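# Fit two printed parts on jig pins or press CALL

## Task

This is the final kit of the day. Seat both loose printed parts on their matching pins in the jig, arranged as the drawing shows. If instead this kit ought not to be assembled, leave all its parts untouched and press the blue CALL button with a closed gripper, keeping it pressed for about one second.

## Robot and tools

Robot: two arms, left_arm and right_arm, each with six joints and a two-finger gripper. Scene frame: origin at table-top height midway between the nominal bases, +x out over the table, +z up, left_arm on the +y side (arm names do not match image sides). Calibrated bases: left_arm at (+0.039, +0.261, 0) m, quat_wxyz (+1.000, 0, 0, +0.025); right_arm at (-0.010, -0.260, 0) m, quat_wxyz (+1.000, 0, 0, +0.005). Hand poses, velocities, targets and wrist-camera poses are reported in that arm's own base frame; fixed cameras and the table use the scene frame. Printed hand position and orientation may be off by a few centimetres, more at long reach.

Gripper: fingers point along its +z axis and close along its y axis. end_effector_position is the point between the pads, roughly 1 cm behind the tips.

Row layout (used by execute_actions and move): 14 numbers, each in [-1, 1]. First the left arm's 6 joints then its opening, then the right arm's 6 joints then its opening. Joint order within an arm: wrist roll, elbow, waist, wrist yaw, shoulder, wrist pitch. Joint numbers are offsets, scaled, counted from the Joint targets line as it stood when the action (or move) began, not from the previous row, so sending the same offset twice moves twice. A value of 1.0 equals 2.811 rad for waist and shoulder, 2.53 for elbow, 2.575 for wrist pitch, 8.12 for wrist yaw, 9.528 for wrist roll. Waist, shoulder and elbow are sign-flipped in everything you send and read. Limits in your numbers (rad): waist -2.880 to 2.880, shoulder -3.142 to 0.000, elbow -3.019 to 0.000, wrist pitch -1.693 to 1.571, wrist yaw -1.571 to 1.571, wrist roll -2.094 to 2.094; true ends may differ by up to 0.084. Any request more than 0.084 rad outside a range is refused for both arms; a joint pushed into its real end stops there and may report joint sent to its limit. Opening is absolute, not an offset: +1 fully open, -1 closed. To hold one arm still, send 0 for its joints and repeat its current opening (0 is itself an opening command).

execute_actions: actions is a list of actions; each action is up to 15 rows, one per 1/30 s step, the last row repeated to fill 15. cameras optional (names, ["all"], or []); images return by default only when actions is empty. An empty actions list gives a full state report with images.

move: target is one row or up to 15 rows, all offsets from the same starting Joint targets. speed in rad/s (0.01 to 12.57, default 0.5) caps the joint with the longest way to go; one value or one per target. blend in rad rounds corners between listed targets (0 means stop at each). opening_speed (0.2 or more, scale units per second) ramps the fingers; grip_force sets pad force in newtons, 10 to 50, one value or one per arm, persisting; low force closes slowly. blocking=false returns after about 0.5 s while the move continues. Openings in a later target apply only once everything is at rest there. Paths avoid nothing, including the other arm. Result adds a move: line, such as done, off_target, moving, held or fault; limits=held means steps were withheld.

wait: seconds 0 to 10; arms hold their last command; a running move continues. stop: brakes a running move (needs some distance). zoom_image: camera (cam_high, cam_over, cam_left_wrist, cam_right_wrist) and region [x0, y0, x1, y1] in pixels from the top-left, at most 504 by 504, on the newest image. finished_scene: ends the scene permanently; scene may be 1 or omitted. All cameras are 896x504.

Result lines: Joint positions and Joint velocities per arm in the joint order above, plus finger-pad gap (m; 0.094 fully open). Joint targets is the base for your next offsets. Joint torques follow joint order, are biased and noisy, include arm weight, positive toward larger position numbers; items 2 and 6 wrap at ±28 N m. grip_measured uses the opening scale; reads a bit wide when empty and somewhat narrower than a hard part when squeezing. Tool commands shows current gripper commands. joint command not followed means the clearance check altered targets (it does not keep grippers apart). Action results also list joint positions at some steps. MOTOR HOT warns near 85 °C; at 100 °C an OVER-TEMPERATURE FAULT drops that arm for 30 to 60 s or more, possibly without warning. Holding loads, stretching out, or pushing against the unreachable heats motors.

Motion notes: per-step targets stay within a lead of measured angles (0.716 rad waist/shoulder, 0.645 elbow, 0.69 wrist pitch, 1.84 yaw, 3.24 roll), and targets that would shift the hand over 110 mm are scaled back, so big moves span several actions. Tiny turns may not start. To end a push, command targets back past the measured positions.

Gripping: pad force rises about 1 N per 0.001 below the touch reading, then jumps to the force limit near 20 N. Close slowly on fragile printed parts; release by commanding well above grip_measured.

Avoid: anything leaving the table, dropping or releasing a moving part, fast contacts, hard hits on fixed or heavy things, and any contact or squeeze between the two arms, which can fail the scene.

Each tool is called after "Request:" by a JSON object that holds its "op" and its "data".

## Session

Request:
{"op": "execute_actions", "data": {"actions": []}}

Scene clock: 0.00 s.
left_arm: end_effector_position=(+0.4195, +0.3147, +0.3318) grip_measured=+1.000 end_effector_quat_wxyz=(+0.113, -0.270, +0.956, -0.011) | right_arm: end_effector_position=(+0.0548, -0.3313, +0.1814) grip_measured=+1.000 end_effector_quat_wxyz=(+0.102, +0.774, +0.624, -0.028)
Joint names: [wrist roll, elbow, waist, wrist yaw, shoulder, wrist pitch]
Joint positions: left_arm=[0.118 -1.769 -0.681 0.11 -1.594 -1.545 0.094] | right_arm=[0.355 -0.904 1.435 -0.056 -1.101 -1.169 0.094]
Joint velocities: within noise
Joint torques (N m): no reading
Motor temperatures (°C): left_arm=[26 26 24 25 24 23 24] | right_arm=[24 24 23 23 26 24 26]
Heat: left arm: hottest elbow 26 °C; right arm: hottest shoulder 26 °C.
Joint targets: left_arm=[0.118 -1.801 -0.681 0.110 -1.586 -1.542] | right_arm=[0.355 -0.928 1.435 -0.056 -1.103 -1.168]
Tool commands: left_gripper/opening=+1.0 right_gripper/opening=+1.0

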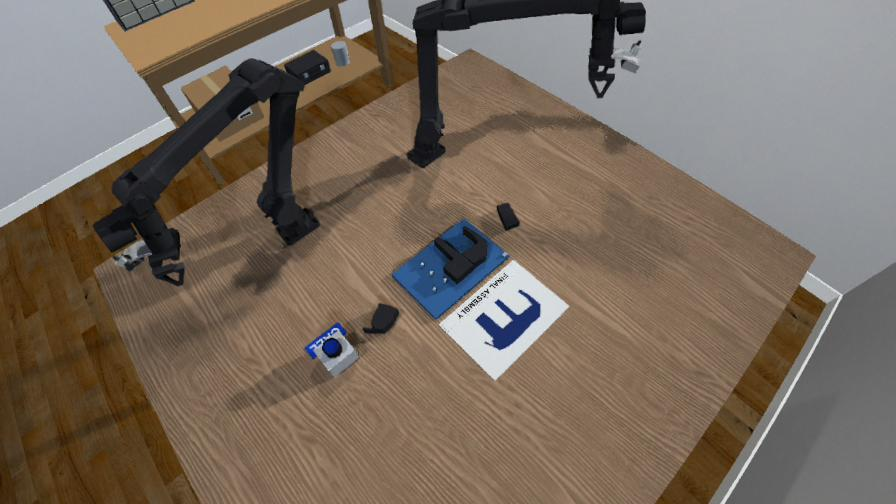

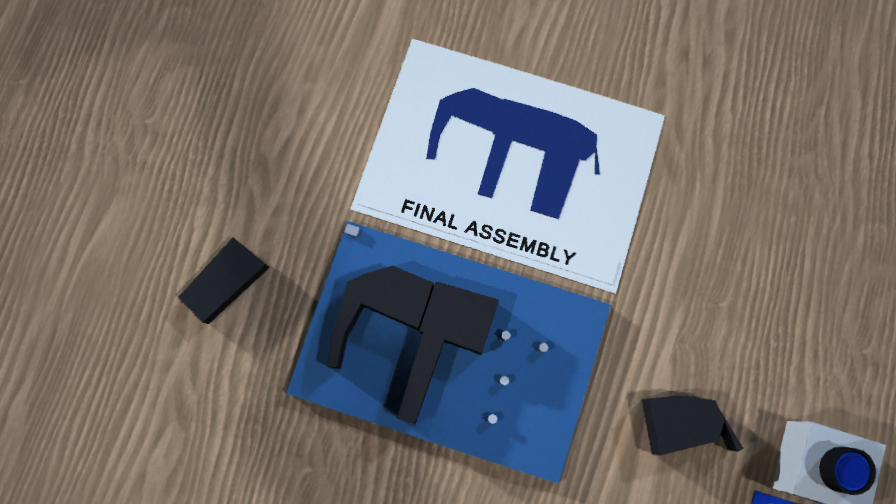

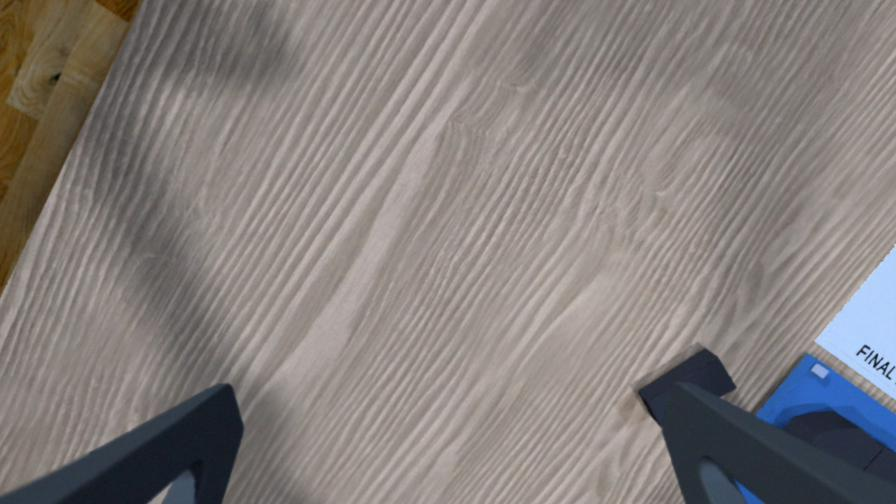

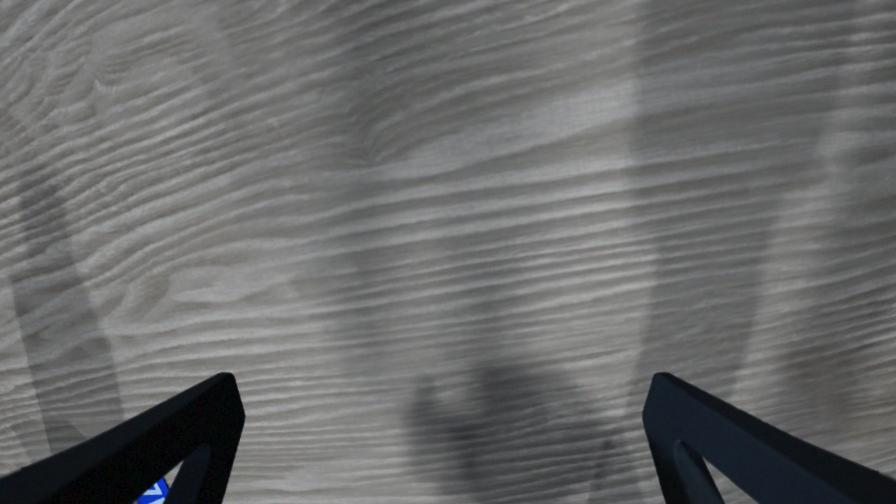

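Request:
{"op": "zoom_image", "data": {"camera": "cam_over", "region": [280, 210, 620, 490]}}

Request:
{"op": "zoom_image", "data": {"camera": "cam_over", "region": [620, 360, 896, 504]}}

Request:
{"op": "zoom_image", "data": {"camera": "cam_over", "region": [150, 210, 310, 340]}}

Request:
{"op": "zoom_image", "data": {"camera": "cam_over", "region": [380, 40, 670, 290]}}

Request:
{"op": "zoom_image", "data": {"camera": "cam_high", "region": [290, 190, 590, 390]}}

Scaled by 1.482 from the camera's 896x504 image, which has a finer 1280x720 frame.

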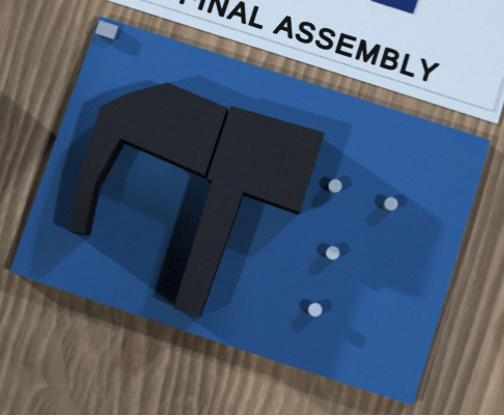

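Scaled by 1.826 from the camera's 896x504 image, which has a finer 1280x720 frame.

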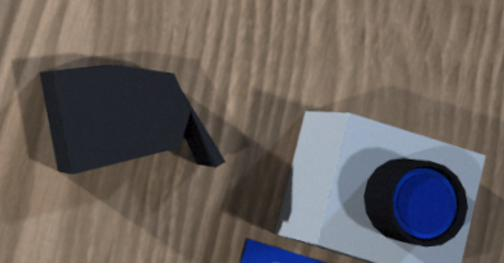

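Scaled by 3.150 from the camera's 896x504 image, which has a finer 1280x720 frame.

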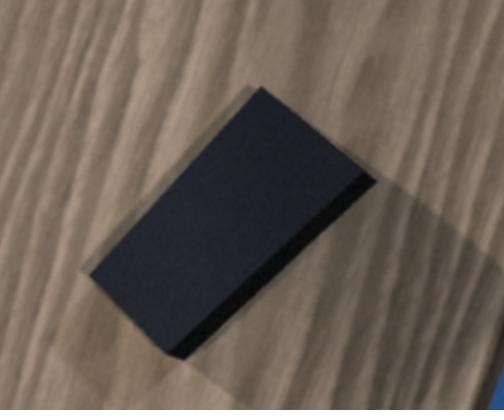

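Scaled by 1.738 from the camera's 896x504 image, which has a finer 1280x720 frame.

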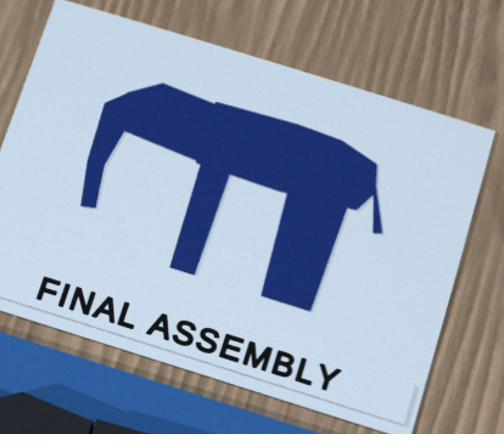

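Scaled by 1.680 from the camera's 896x504 image, which has a finer 1280x720 frame.

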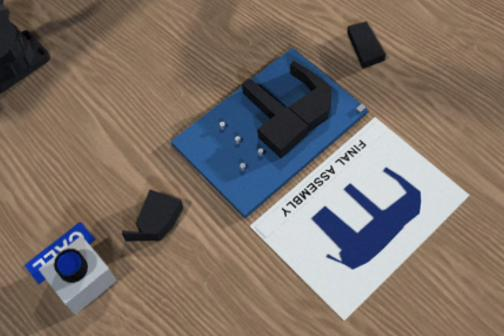

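Request:
{"op": "move", "data": {"target": [0,0,0,0,0.1,0,1,0,0,0,0,0.1,0,1]}}

Request:
{"op": "move", "data": {"target": [0,0.1,0,0,0,0,1,0,0.1,0,0,0,0,1]}}

Request:
{"op": "move", "data": {"target": [0,0,0,0,0,0.2,1,0,0,0,0,0,0.2,1]}}

Request:
{"op": "move", "data": {"target": [0,0,0,0.06,0,0,1,0,0,0,0.06,0,0,1]}}

Scene clock: 7.10 s.
left_arm: end_effector_position=(+0.3567, +0.2638, +0.4699) grip_measured=+1.000 end_effector_quat_wxyz=(+0.247, -0.256, +0.933, +0.047) | right_arm: end_effector_position=(+0.0513, -0.3053, +0.2660) grip_measured=+1.000 end_effector_quat_wxyz=(+0.219, +0.753, +0.613, -0.100)
Joint names: [wrist roll, elbow, waist, wrist yaw, shoulder, wrist pitch]
Joint positions: left_arm=[0.118 -1.769 -0.681 0.11 -1.298 -1.545 0.094] | right_arm=[0.355 -0.904 1.435 -0.056 -0.822 -1.169 0.094]
Joint torques (N m): left_arm=[0.08 -11.49 1.79 0.02 10.05 0.88] | right_arm=[-0.09 -10.43 0.32 0.06 0.73 1.65]
Heat: left arm: hottest elbow 26 °C; right arm: hottest shoulder 27 °C.
Joint targets: left_arm=[0.118 -1.801 -0.681 0.110 -1.305 -1.542] | right_arm=[0.355 -0.928 1.435 -0.056 -0.822 -1.168]
move: done

Scene clock: 8.13 s.
left_arm: end_effector_position=(+0.3411, +0.2512, +0.3673) grip_measured=+1.000 end_effector_quat_wxyz=(+0.144, -0.268, +0.953, +0.002) | right_arm: end_effector_position=(+0.0437, -0.2500, +0.1581) grip_measured=+1.000 end_effector_quat_wxyz=(+0.123, +0.771, +0.623, -0.041)
Joint names: [wrist roll, elbow, waist, wrist yaw, shoulder, wrist pitch]
Joint positions: left_arm=[0.118 -1.545 -0.681 0.11 -1.302 -1.545 0.094] | right_arm=[0.355 -0.674 1.435 -0.056 -0.822 -1.169 0.094]
Joint torques (N m): left_arm=[0.11 -9.51 1.44 0.02 10.23 0.57] | right_arm=[-0.1 -8.4 0.21 0.05 0.21 1.26]
Heat: left arm: hottest elbow 26 °C; right arm: hottest shoulder 27 °C.
Joint targets: left_arm=[0.118 -1.548 -0.681 0.110 -1.305 -1.542] | right_arm=[0.355 -0.675 1.435 -0.056 -0.822 -1.168]
move: done

Scene clock: 9.80 s.
left_arm: end_effector_position=(+0.4237, +0.3181, +0.4279) grip_measured=+1.000 end_effector_quat_wxyz=(+0.365, -0.237, +0.895, +0.099) | right_arm: end_effector_position=(+0.0582, -0.3558, +0.2166) grip_measured=+1.000 end_effector_quat_wxyz=(+0.328, +0.719, +0.590, -0.166)
Joint names: [wrist roll, elbow, waist, wrist yaw, shoulder, wrist pitch]
Joint positions: left_arm=[0.118 -1.545 -0.681 0.11 -1.302 -1.044 0.094] | right_arm=[0.355 -0.674 1.435 -0.056 -0.822 -0.673 0.094]
Joint torques (N m): left_arm=[0.09 -10.11 1.61 0 11.34 1.69] | right_arm=[-0.1 -9.02 0.21 0.05 1.26 2.73]
Heat: left arm: hottest elbow 27 °C; right arm: hottest shoulder 27 °C.
Joint targets: left_arm=[0.118 -1.548 -0.681 0.110 -1.305 -1.027] | right_arm=[0.355 -0.675 1.435 -0.056 -0.822 -0.653]
move: done

Scene clock: 11.37 s.
left_arm: end_effector_position=(+0.4575, +0.2449, +0.4485) grip_measured=+1.000 end_effector_quat_wxyz=(+0.436, -0.141, +0.882, -0.110) | right_arm: end_effector_position=(-0.0246, -0.3566, +0.2280) grip_measured=+1.000 end_effector_quat_wxyz=(+0.206, +0.758, +0.508, -0.354)
Joint names: [wrist roll, elbow, waist, wrist yaw, shoulder, wrist pitch]
Joint positions: left_arm=[0.118 -1.545 -0.681 0.593 -1.302 -1.043 0.094] | right_arm=[0.355 -0.674 1.435 0.429 -0.822 -0.672 0.094]
Joint torques (N m): left_arm=[0.11 -9.95 1.44 0.41 11.05 1.63] | right_arm=[-0.09 -8.96 0.32 0.36 1.38 2.52]
Heat: left arm: hottest elbow 27 °C; right arm: hottest shoulder 27 °C.
Joint targets: left_arm=[0.118 -1.548 -0.681 0.597 -1.305 -1.027] | right_arm=[0.355 -0.675 1.435 0.431 -0.822 -0.653]
move: done

Request:
{"op": "move", "data": {"target": [-0.01238,0.0937,0.3821,-0.0735,0.0345,-0.2513,1,-0.03726,-0.0929,-0.5222,-0.0531,-0.0377,-0.3495,1], "speed": 0.8, "cameras": ["all"]}}

Scene clock: 20.87 s.
left_arm: end_effector_position=(+0.3111, -0.1262, +0.2936) grip_measured=+1.000 end_effector_quat_wxyz=(-0.007, +0.194, +0.981, -0.001) | right_arm: end_effector_position=(+0.2197, +0.0037, +0.2031) grip_measured=+1.000 end_effector_quat_wxyz=(-0.013, -0.003, +1.000, -0.001)
Joint names: [wrist roll, elbow, waist, wrist yaw, shoulder, wrist pitch]
Joint positions: left_arm=[0.01 -1.31 0.382 0.005 -1.227 -1.667 0.094] | right_arm=[0.015 -0.86 -0.02 0.001 -0.915 -1.541 0.094]
Joint torques (N m): left_arm=[0.01 -8.85 2.37 -0.23 11.34 -0.12] | right_arm=[-0.27 -11.51 -0.73 -0.02 0.09 0.24]
Motor temperatures (°C): left_arm=[26 28 24 25 25 23 24] | right_arm=[24 30 23 23 27 25 26]
Heat: left arm: hottest elbow 28 °C; right arm: hottest elbow 30 °C.
Joint targets: left_arm=[0.000 -1.311 0.393 0.001 -1.207 -1.674] | right_arm=[0.000 -0.910 -0.034 -0.001 -0.928 -1.553]
move: off_target (right_arm); right_arm: the elbow is farthest, 0.050 rad from its target

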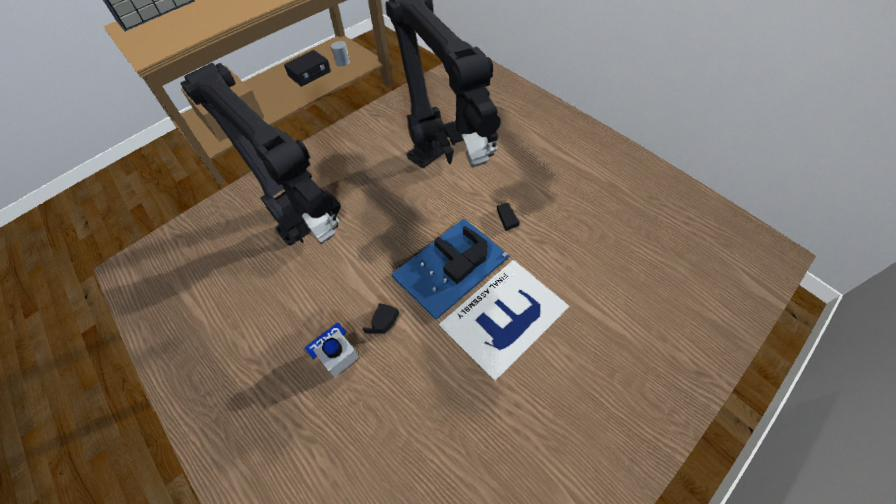

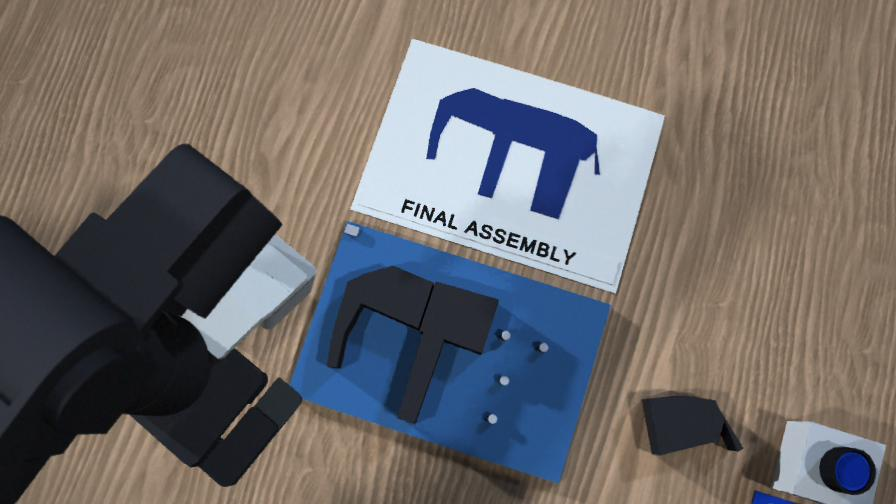

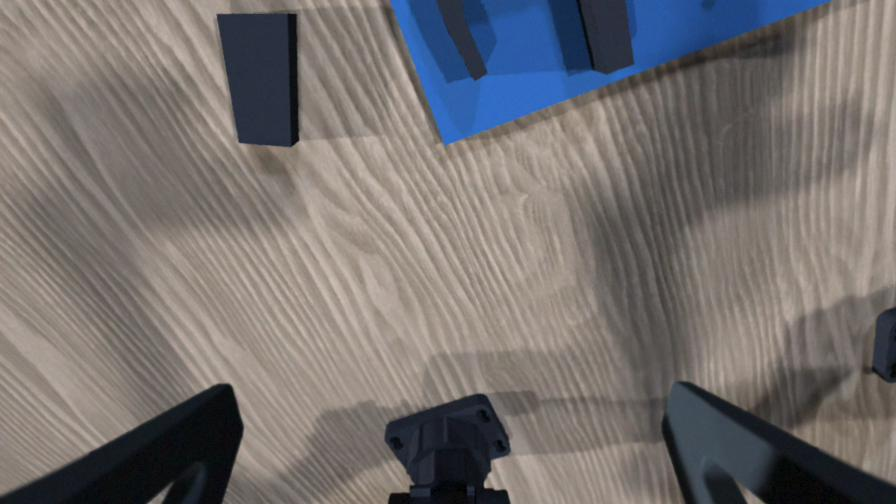

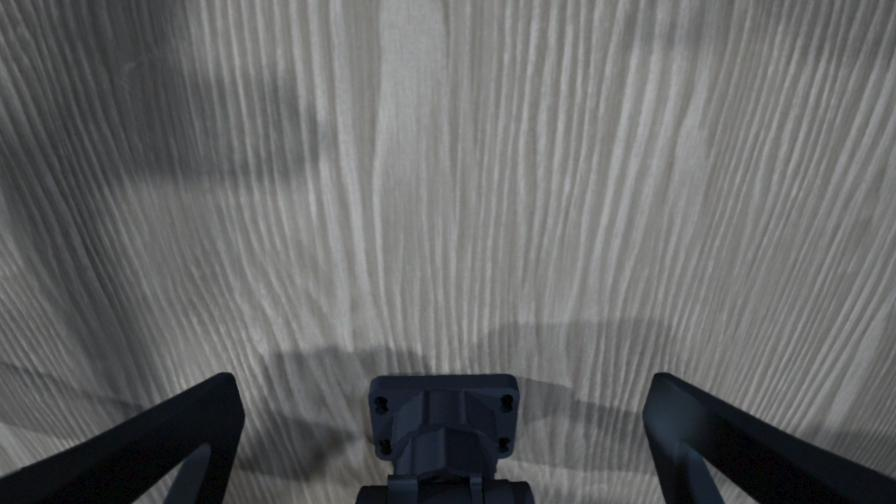

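Request:
{"op": "move", "data": {"target": [0,0.0134,-0.1256,0,-0.0872,0.108,1,0,-0.2028,0.0036,0,-0.2323,0.0544,1], "speed": 0.8, "cameras": ["all"]}}

Scene clock: 28.20 s.
left_arm: end_effector_position=(+0.4162, -0.0214, +0.1998) grip_measured=+1.000 end_effector_quat_wxyz=(-0.005, +0.029, +1.000, -0.001) | right_arm: end_effector_position=(+0.4526, +0.0084, +0.1861) grip_measured=+1.000 end_effector_quat_wxyz=(-0.025, -0.003, +1.000, -0.001)
Joint names: [wrist roll, elbow, waist, wrist yaw, shoulder, wrist pitch]
Joint positions: left_arm=[0.009 -1.273 0.049 0.003 -1.449 -1.406 0.094] | right_arm=[0.014 -1.375 -0.02 0.001 -1.574 -1.423 0.094]
Joint torques (N m): left_arm=[0.01 -8.96 0.62 -0.13 12.1 0.42] | right_arm=[-0.26 -11.18 -0.21 -0.02 12.1 1.05]
Heat: left arm: hottest elbow 28 °C; right arm: hottest elbow 33 °C.
Joint targets: left_arm=[0.000 -1.277 0.040 0.001 -1.453 -1.396] | right_arm=[0.000 -1.423 -0.024 -0.001 -1.581 -1.413]
move: off_target (right_arm); right_arm: the elbow is farthest, 0.048 rad from its target

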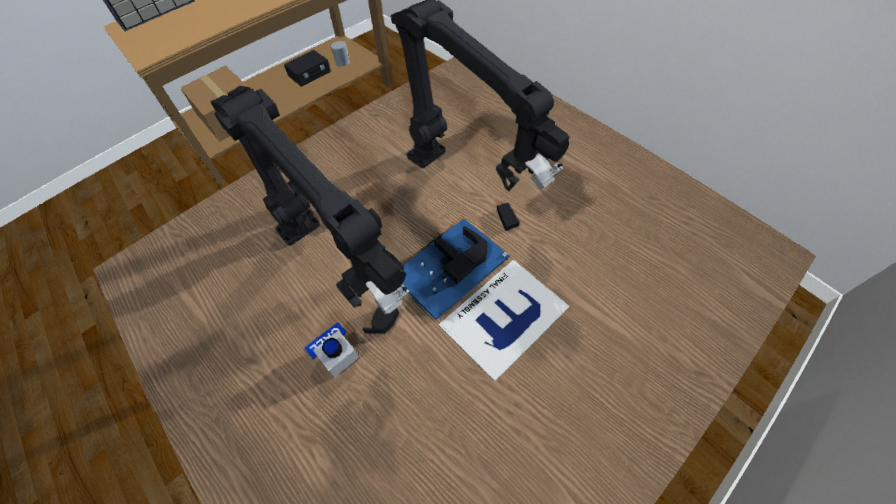

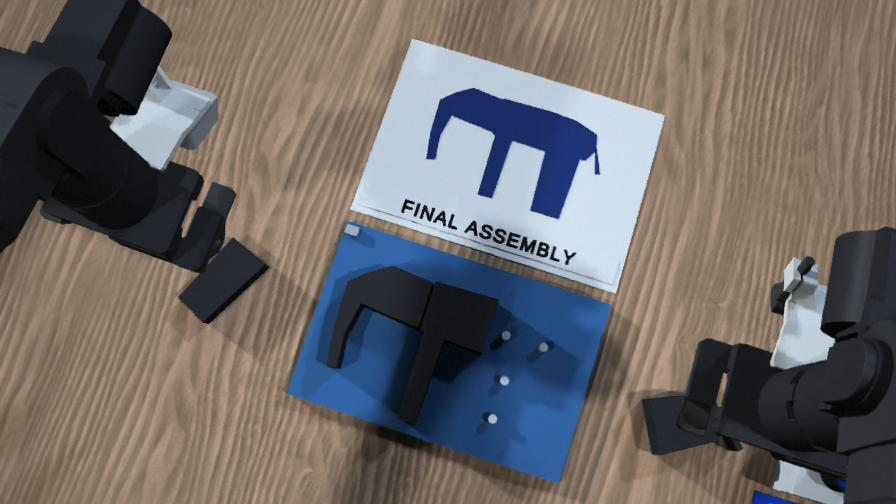

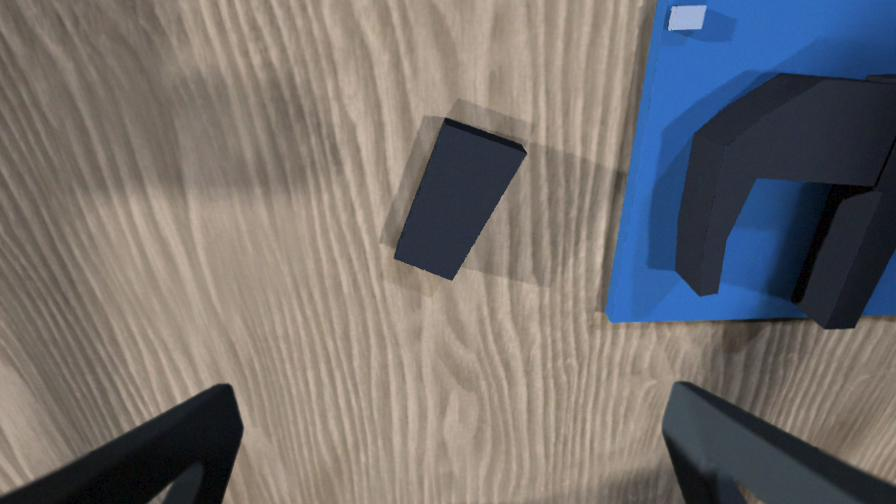

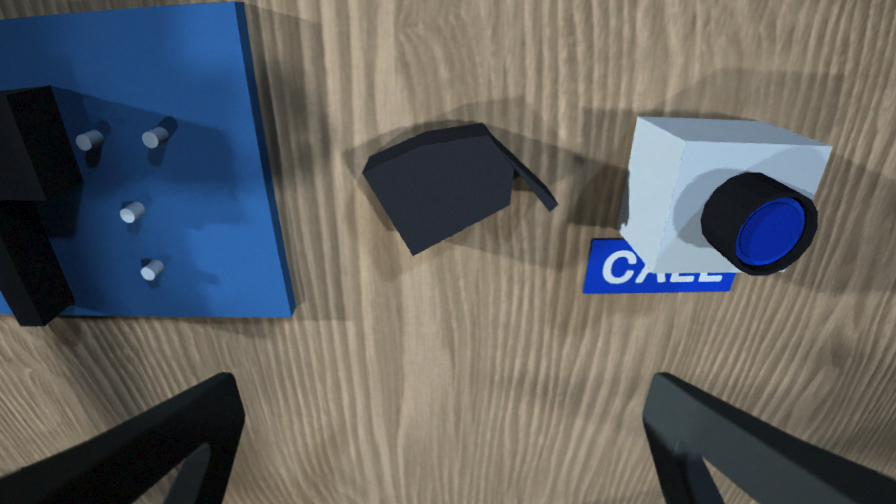

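Request:
{"op": "zoom_image", "data": {"camera": "cam_right_wrist", "region": [340, 100, 580, 280]}}

Request:
{"op": "zoom_image", "data": {"camera": "cam_right_wrist", "region": [0, 60, 300, 340]}}

Request:
{"op": "zoom_image", "data": {"camera": "cam_left_wrist", "region": [370, 80, 550, 300]}}

Request:
{"op": "zoom_image", "data": {"camera": "cam_left_wrist", "region": [600, 0, 896, 340]}}

Scaled by 2.100 from the camera's 896x504 image, which has a finer 1280x720 frame.

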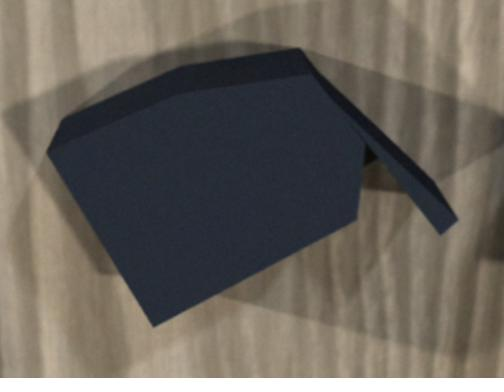

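Scaled by 1.680 from the camera's 896x504 image, which has a finer 1280x720 frame.

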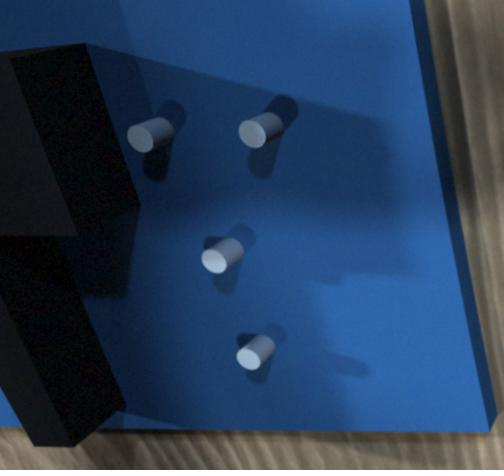

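Scaled by 2.291 from the camera's 896x504 image, which has a finer 1280x720 frame.

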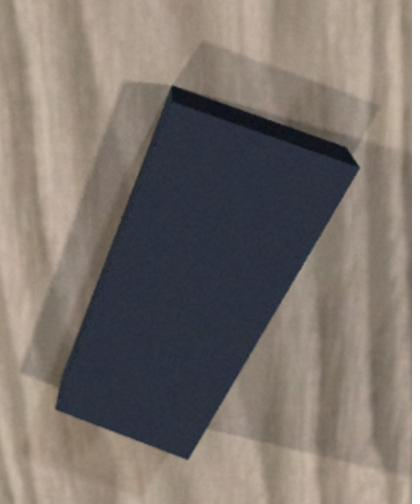

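Scaled by 1.482 from the camera's 896x504 image, which has a finer 1280x720 frame.

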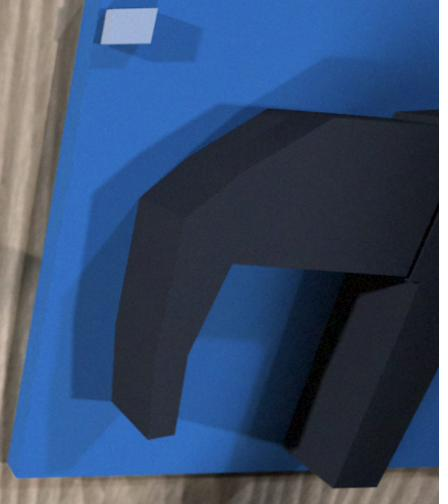

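Request:
{"op": "zoom_image", "data": {"camera": "cam_over", "region": [420, 80, 620, 230]}}

Request:
{"op": "zoom_image", "data": {"camera": "cam_over", "region": [540, 110, 620, 230]}}

Scaled by 2.520 from the camera's 896x504 image, which has a finer 1280x720 frame.

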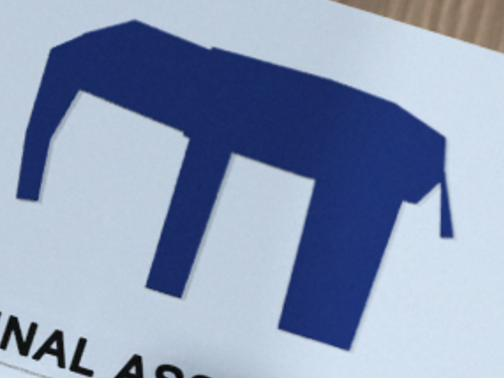

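Scaled by 4.200 from the camera's 896x504 image, which has a finer 1280x720 frame.

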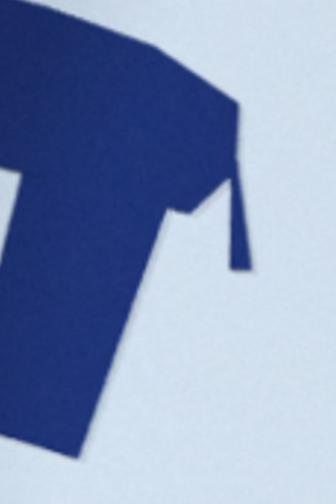

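Request:
{"op": "move", "data": {"target": [0.044,0.0889,0.0064,0,0.0025,0.085,1,-0.2104,0.0988,-0.006,0,0.0096,0.0866,1], "speed": 0.8, "cameras": ["all"]}}

Scene clock: 55.93 s.
left_arm: end_effector_position=(+0.3917, -0.0202, +0.1188) grip_measured=+1.000 end_effector_quat_wxyz=(-0.006, +0.228, +0.974, -0.003) | right_arm: end_effector_position=(+0.4353, +0.0106, +0.1148) grip_measured=+1.000 end_effector_quat_wxyz=(+0.008, +0.846, -0.534, -0.011)
Joint names: [wrist roll, elbow, waist, wrist yaw, shoulder, wrist pitch]
Joint positions: left_arm=[0.411 -1.052 0.049 0.003 -1.449 -1.187 0.094] | right_arm=[-1.99 -1.175 -0.026 0.001 -1.569 -1.203 0.094]
Joint torques (N m): left_arm=[0.19 -7.94 2.2 -0.11 12.28 0.42] | right_arm=[-0.27 -7.09 -0.85 -0.07 13.33 1.07]
Motor temperatures (°C): left_arm=[26 31 24 25 26 23 24] | right_arm=[24 39 23 23 29 24 26]
Heat: left arm: hottest elbow 31 °C; right arm: hottest elbow 39 °C.
Joint targets: left_arm=[0.420 -1.052 0.058 0.001 -1.446 -1.177] | right_arm=[-2.005 -1.173 -0.040 0.000 -1.554 -1.190]
move: done

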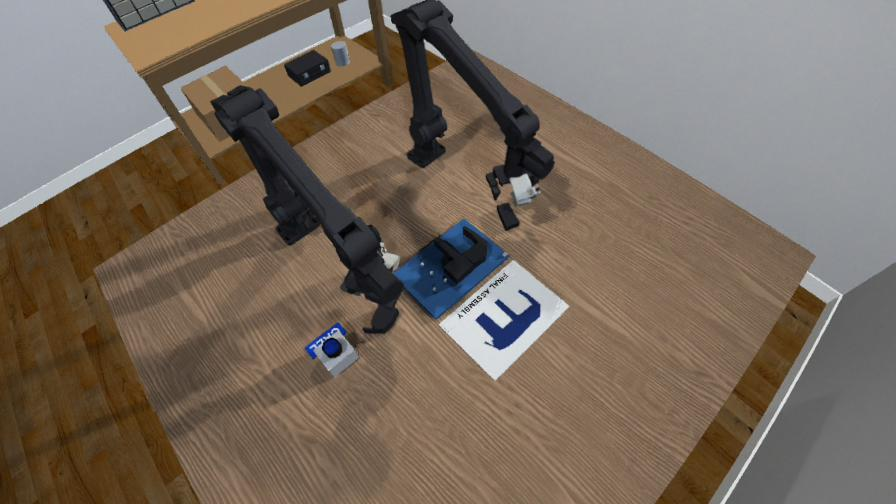

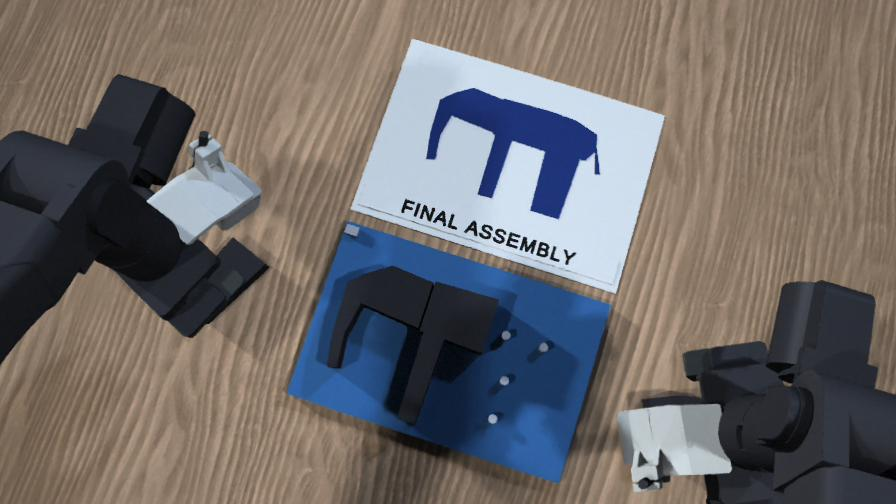

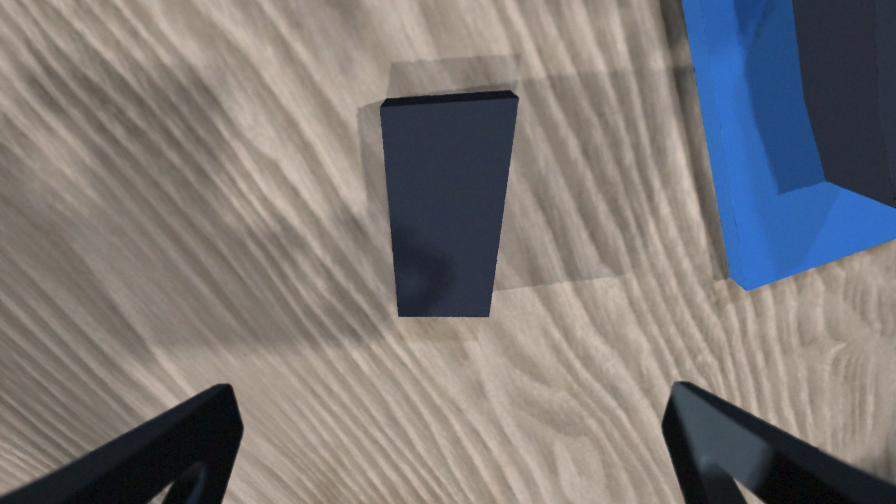

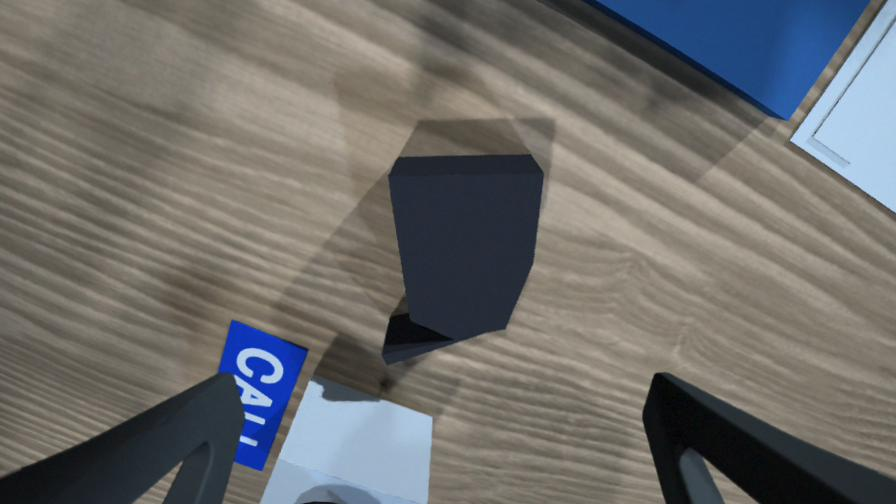

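Request:
{"op": "move", "data": {"target": [0,0.0498,0.0043,0,-0.0505,0.1091,1,0,0.0443,-0.0028,0,-0.0448,0.1021,1], "speed": 0.3, "cameras": ["all"]}}

Scene clock: 59.50 s.
left_arm: end_effector_position=(+0.3976, -0.0231, +0.0273) grip_measured=+1.000 end_effector_quat_wxyz=(+0.004, +0.231, +0.973, -0.001) | right_arm: end_effector_position=(+0.4465, +0.0145, +0.0379) grip_measured=+1.000 end_effector_quat_wxyz=(-0.008, +0.848, -0.530, +0.013)
Joint names: [wrist roll, elbow, waist, wrist yaw, shoulder, wrist pitch]
Joint positions: left_arm=[0.411 -0.925 0.055 0.003 -1.581 -0.906 0.094] | right_arm=[-1.991 -1.062 -0.034 0.001 -1.662 -0.94 0.094]
Joint torques (N m): left_arm=[0.18 -6.99 2.78 -0.13 12.22 0.44] | right_arm=[-0.25 -6.54 -0.85 -0.09 11.11 1.32]
Heat: left arm: hottest elbow 31 °C; right arm: hottest elbow 38 °C.
Joint targets: left_arm=[0.420 -0.926 0.070 0.001 -1.588 -0.896] | right_arm=[-2.005 -1.061 -0.048 0.000 -1.680 -0.927]
move: done

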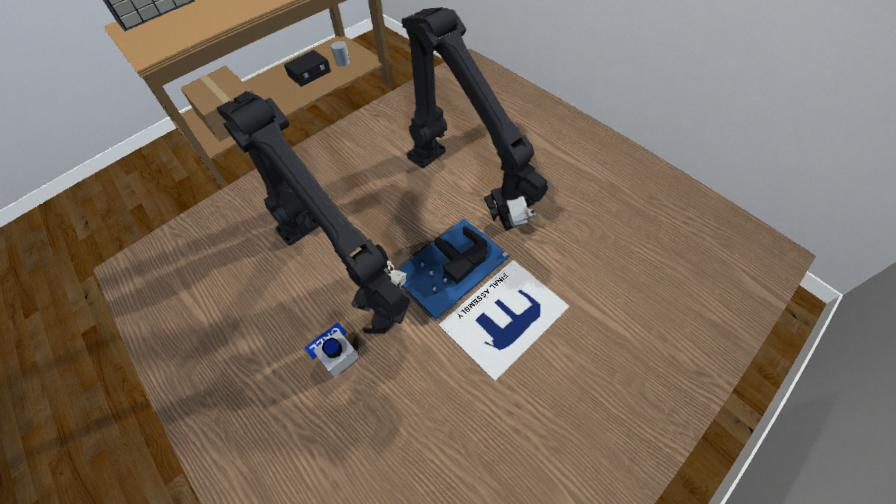

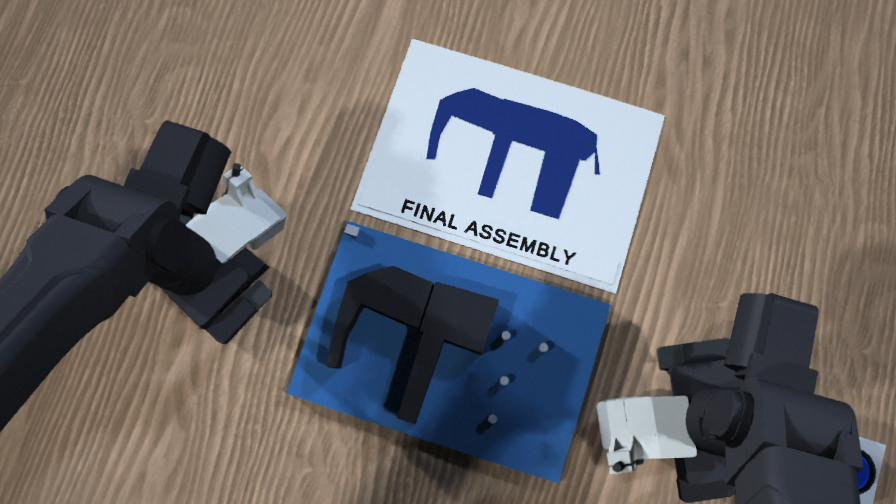

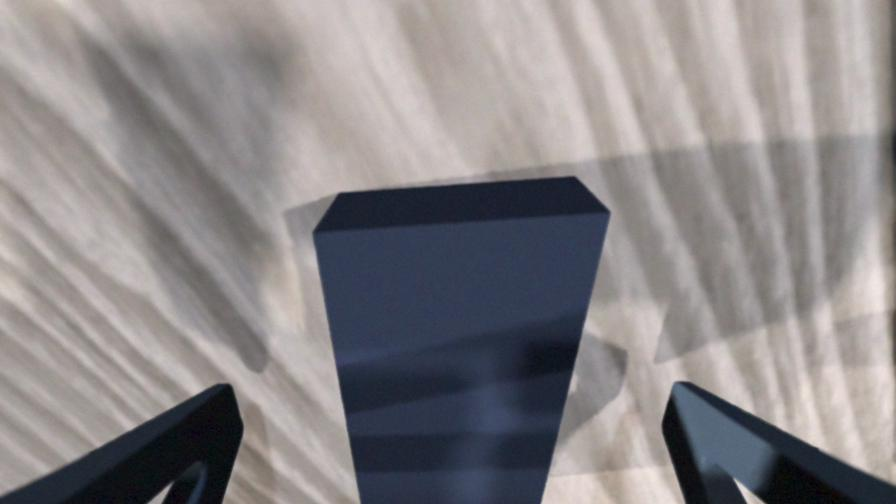

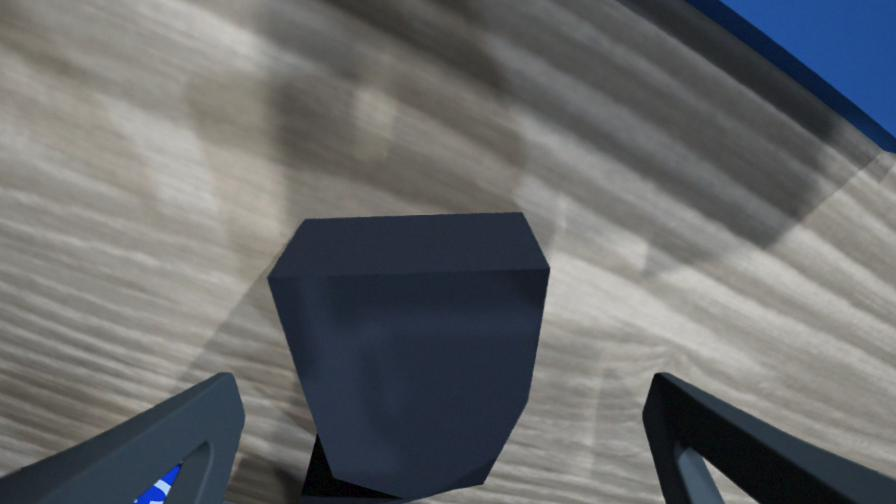

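Request:
{"op": "move", "data": {"target": [0,0,0,0,0,0,-0.4,0.0042,0.0111,-0.0064,0,-0.0021,0.0035,1], "speed": 0.1, "opening_speed": 0.5, "grip_force": [30,30], "cameras": ["cam_left_wrist","cam_right_wrist"]}}

Scene clock: 63.80 s.
left_arm: end_effector_position=(+0.3976, -0.0232, +0.0273) grip_measured=-0.112 end_effector_quat_wxyz=(+0.004, +0.231, +0.973, -0.001) | right_arm: end_effector_position=(+0.4357, +0.0223, +0.0285) grip_measured=+1.000 end_effector_quat_wxyz=(-0.003, +0.850, -0.527, +0.005)
Joint names: [wrist roll, elbow, waist, wrist yaw, shoulder, wrist pitch]
Joint positions: left_arm=[0.411 -0.925 0.056 0.003 -1.581 -0.906 0.042] | right_arm=[-1.979 -1.035 -0.052 0.001 -1.664 -0.931 0.094]
Joint torques (N m): left_arm=[0.17 -6.95 2.73 -0.13 11.99 0.53] | right_arm=[0.09 -6.24 -0.85 -0.08 10.34 1.17]
Heat: left arm: hottest elbow 31 °C; right arm: hottest elbow 38 °C.
Joint targets: left_arm=[0.420 -0.926 0.070 0.001 -1.588 -0.896] | right_arm=[-1.965 -1.033 -0.066 0.000 -1.686 -0.918]
grip_force (N): 30, 30
move: done
Images, in order (width x height): cam_left_wrist 896x504, cam_right_wrist 896x504.

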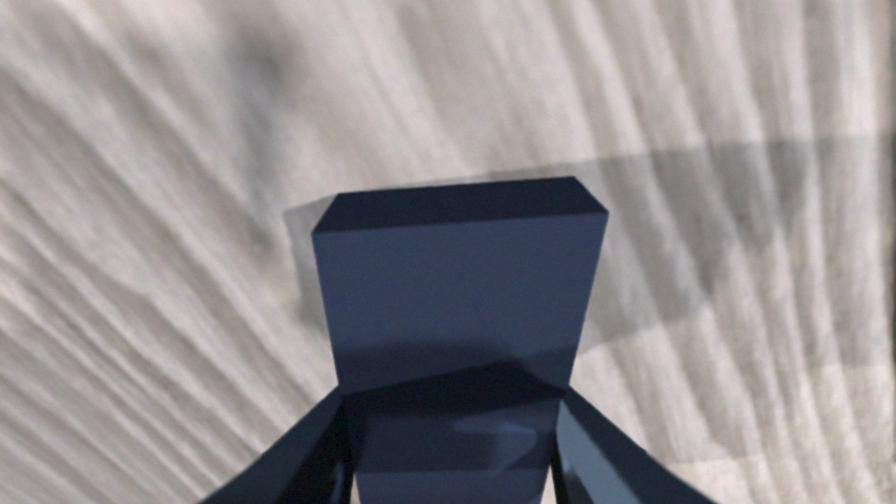

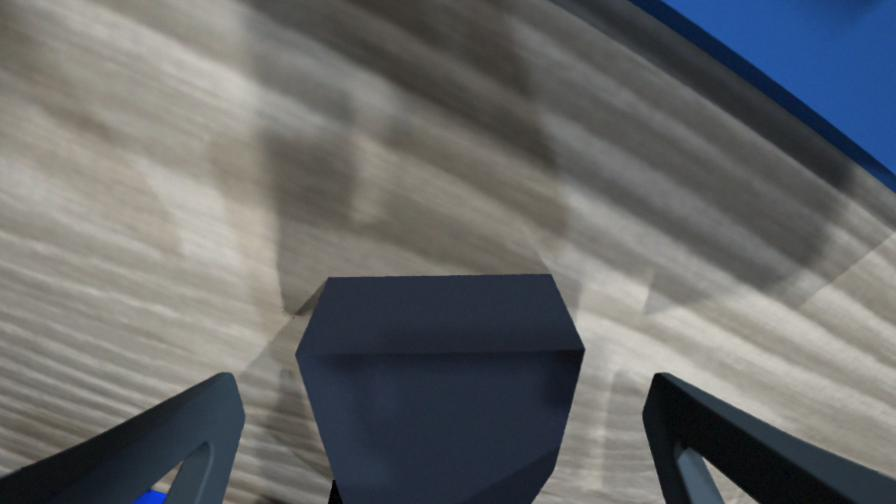

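Request:
{"op": "move", "data": {"target": [0,0,0,0,0,0,-0.4,0,0,0,0,-0.0064,0.004,1], "speed": 0.1}}

Scene clock: 65.00 s.
left_arm: end_effector_position=(+0.3976, -0.0232, +0.0273) grip_measured=-0.114 end_effector_quat_wxyz=(+0.004, +0.231, +0.973, -0.001) | right_arm: end_effector_position=(+0.4364, +0.0223, +0.0211) grip_measured=+1.000 end_effector_quat_wxyz=(-0.001, +0.850, -0.527, +0.002)
Joint names: [wrist roll, elbow, waist, wrist yaw, shoulder, wrist pitch]
Joint positions: left_arm=[0.411 -0.925 0.056 0.003 -1.581 -0.906 0.042] | right_arm=[-1.979 -1.035 -0.052 0.001 -1.682 -0.921 0.094]
Joint torques (N m): left_arm=[0.19 -6.99 2.84 -0.11 11.63 0.39] | right_arm=[0.09 -6.16 -0.91 -0.06 10.81 1.14]
Heat: left arm: hottest elbow 31 °C; right arm: hottest elbow 38 °C.
Joint targets: left_arm=[0.420 -0.926 0.070 0.001 -1.588 -0.896] | right_arm=[-1.965 -1.033 -0.066 0.000 -1.704 -0.908]
grip_force (N): 30, 30
move: done

Request:
{"op": "move", "data": {"target": [0,0,0,0,0,0,-0.4,0,0,0,0,0,0,-0.2], "opening_speed": 0.5, "cameras": ["cam_right_wrist"]}}

Scene clock: 67.83 s.
left_arm: end_effector_position=(+0.3976, -0.0232, +0.0273) grip_measured=-0.114 end_effector_quat_wxyz=(+0.004, +0.231, +0.973, -0.001) | right_arm: end_effector_position=(+0.4365, +0.0223, +0.0211) grip_measured=+0.160 end_effector_quat_wxyz=(-0.001, +0.850, -0.527, +0.002)
Joint names: [wrist roll, elbow, waist, wrist yaw, shoulder, wrist pitch]
Joint positions: left_arm=[0.411 -0.925 0.056 0.003 -1.581 -0.906 0.042] | right_arm=[-1.979 -1.035 -0.052 0.001 -1.682 -0.92 0.055]
Joint torques (N m): left_arm=[0.17 -6.99 2.67 -0.13 11.81 0.44] | right_arm=[0.08 -6.11 -0.85 -0.06 10.81 1.16]
Heat: left arm: hottest elbow 31 °C; right arm: hottest elbow 37 °C.
Joint targets: left_arm=[0.420 -0.926 0.070 0.001 -1.588 -0.896] | right_arm=[-1.965 -1.033 -0.066 0.000 -1.704 -0.908]
grip_force (N): 30, 30
move: done
Images, in order (width x height): cam_right_wrist 896x504.

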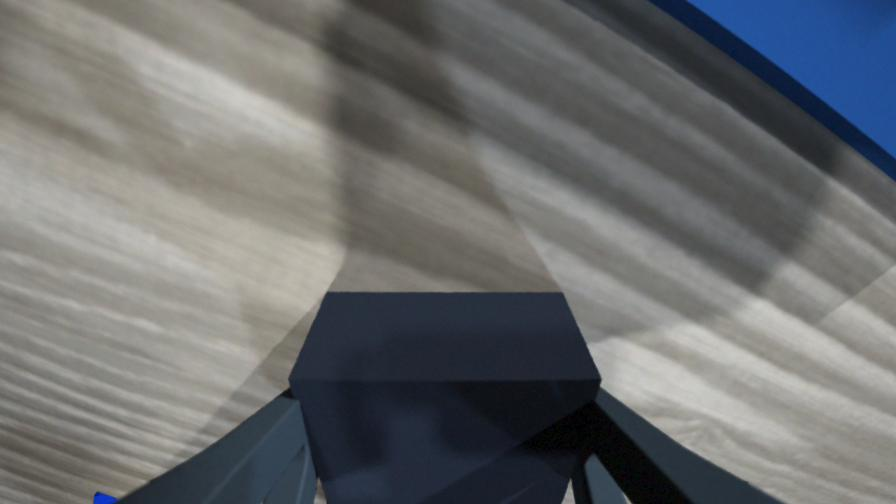

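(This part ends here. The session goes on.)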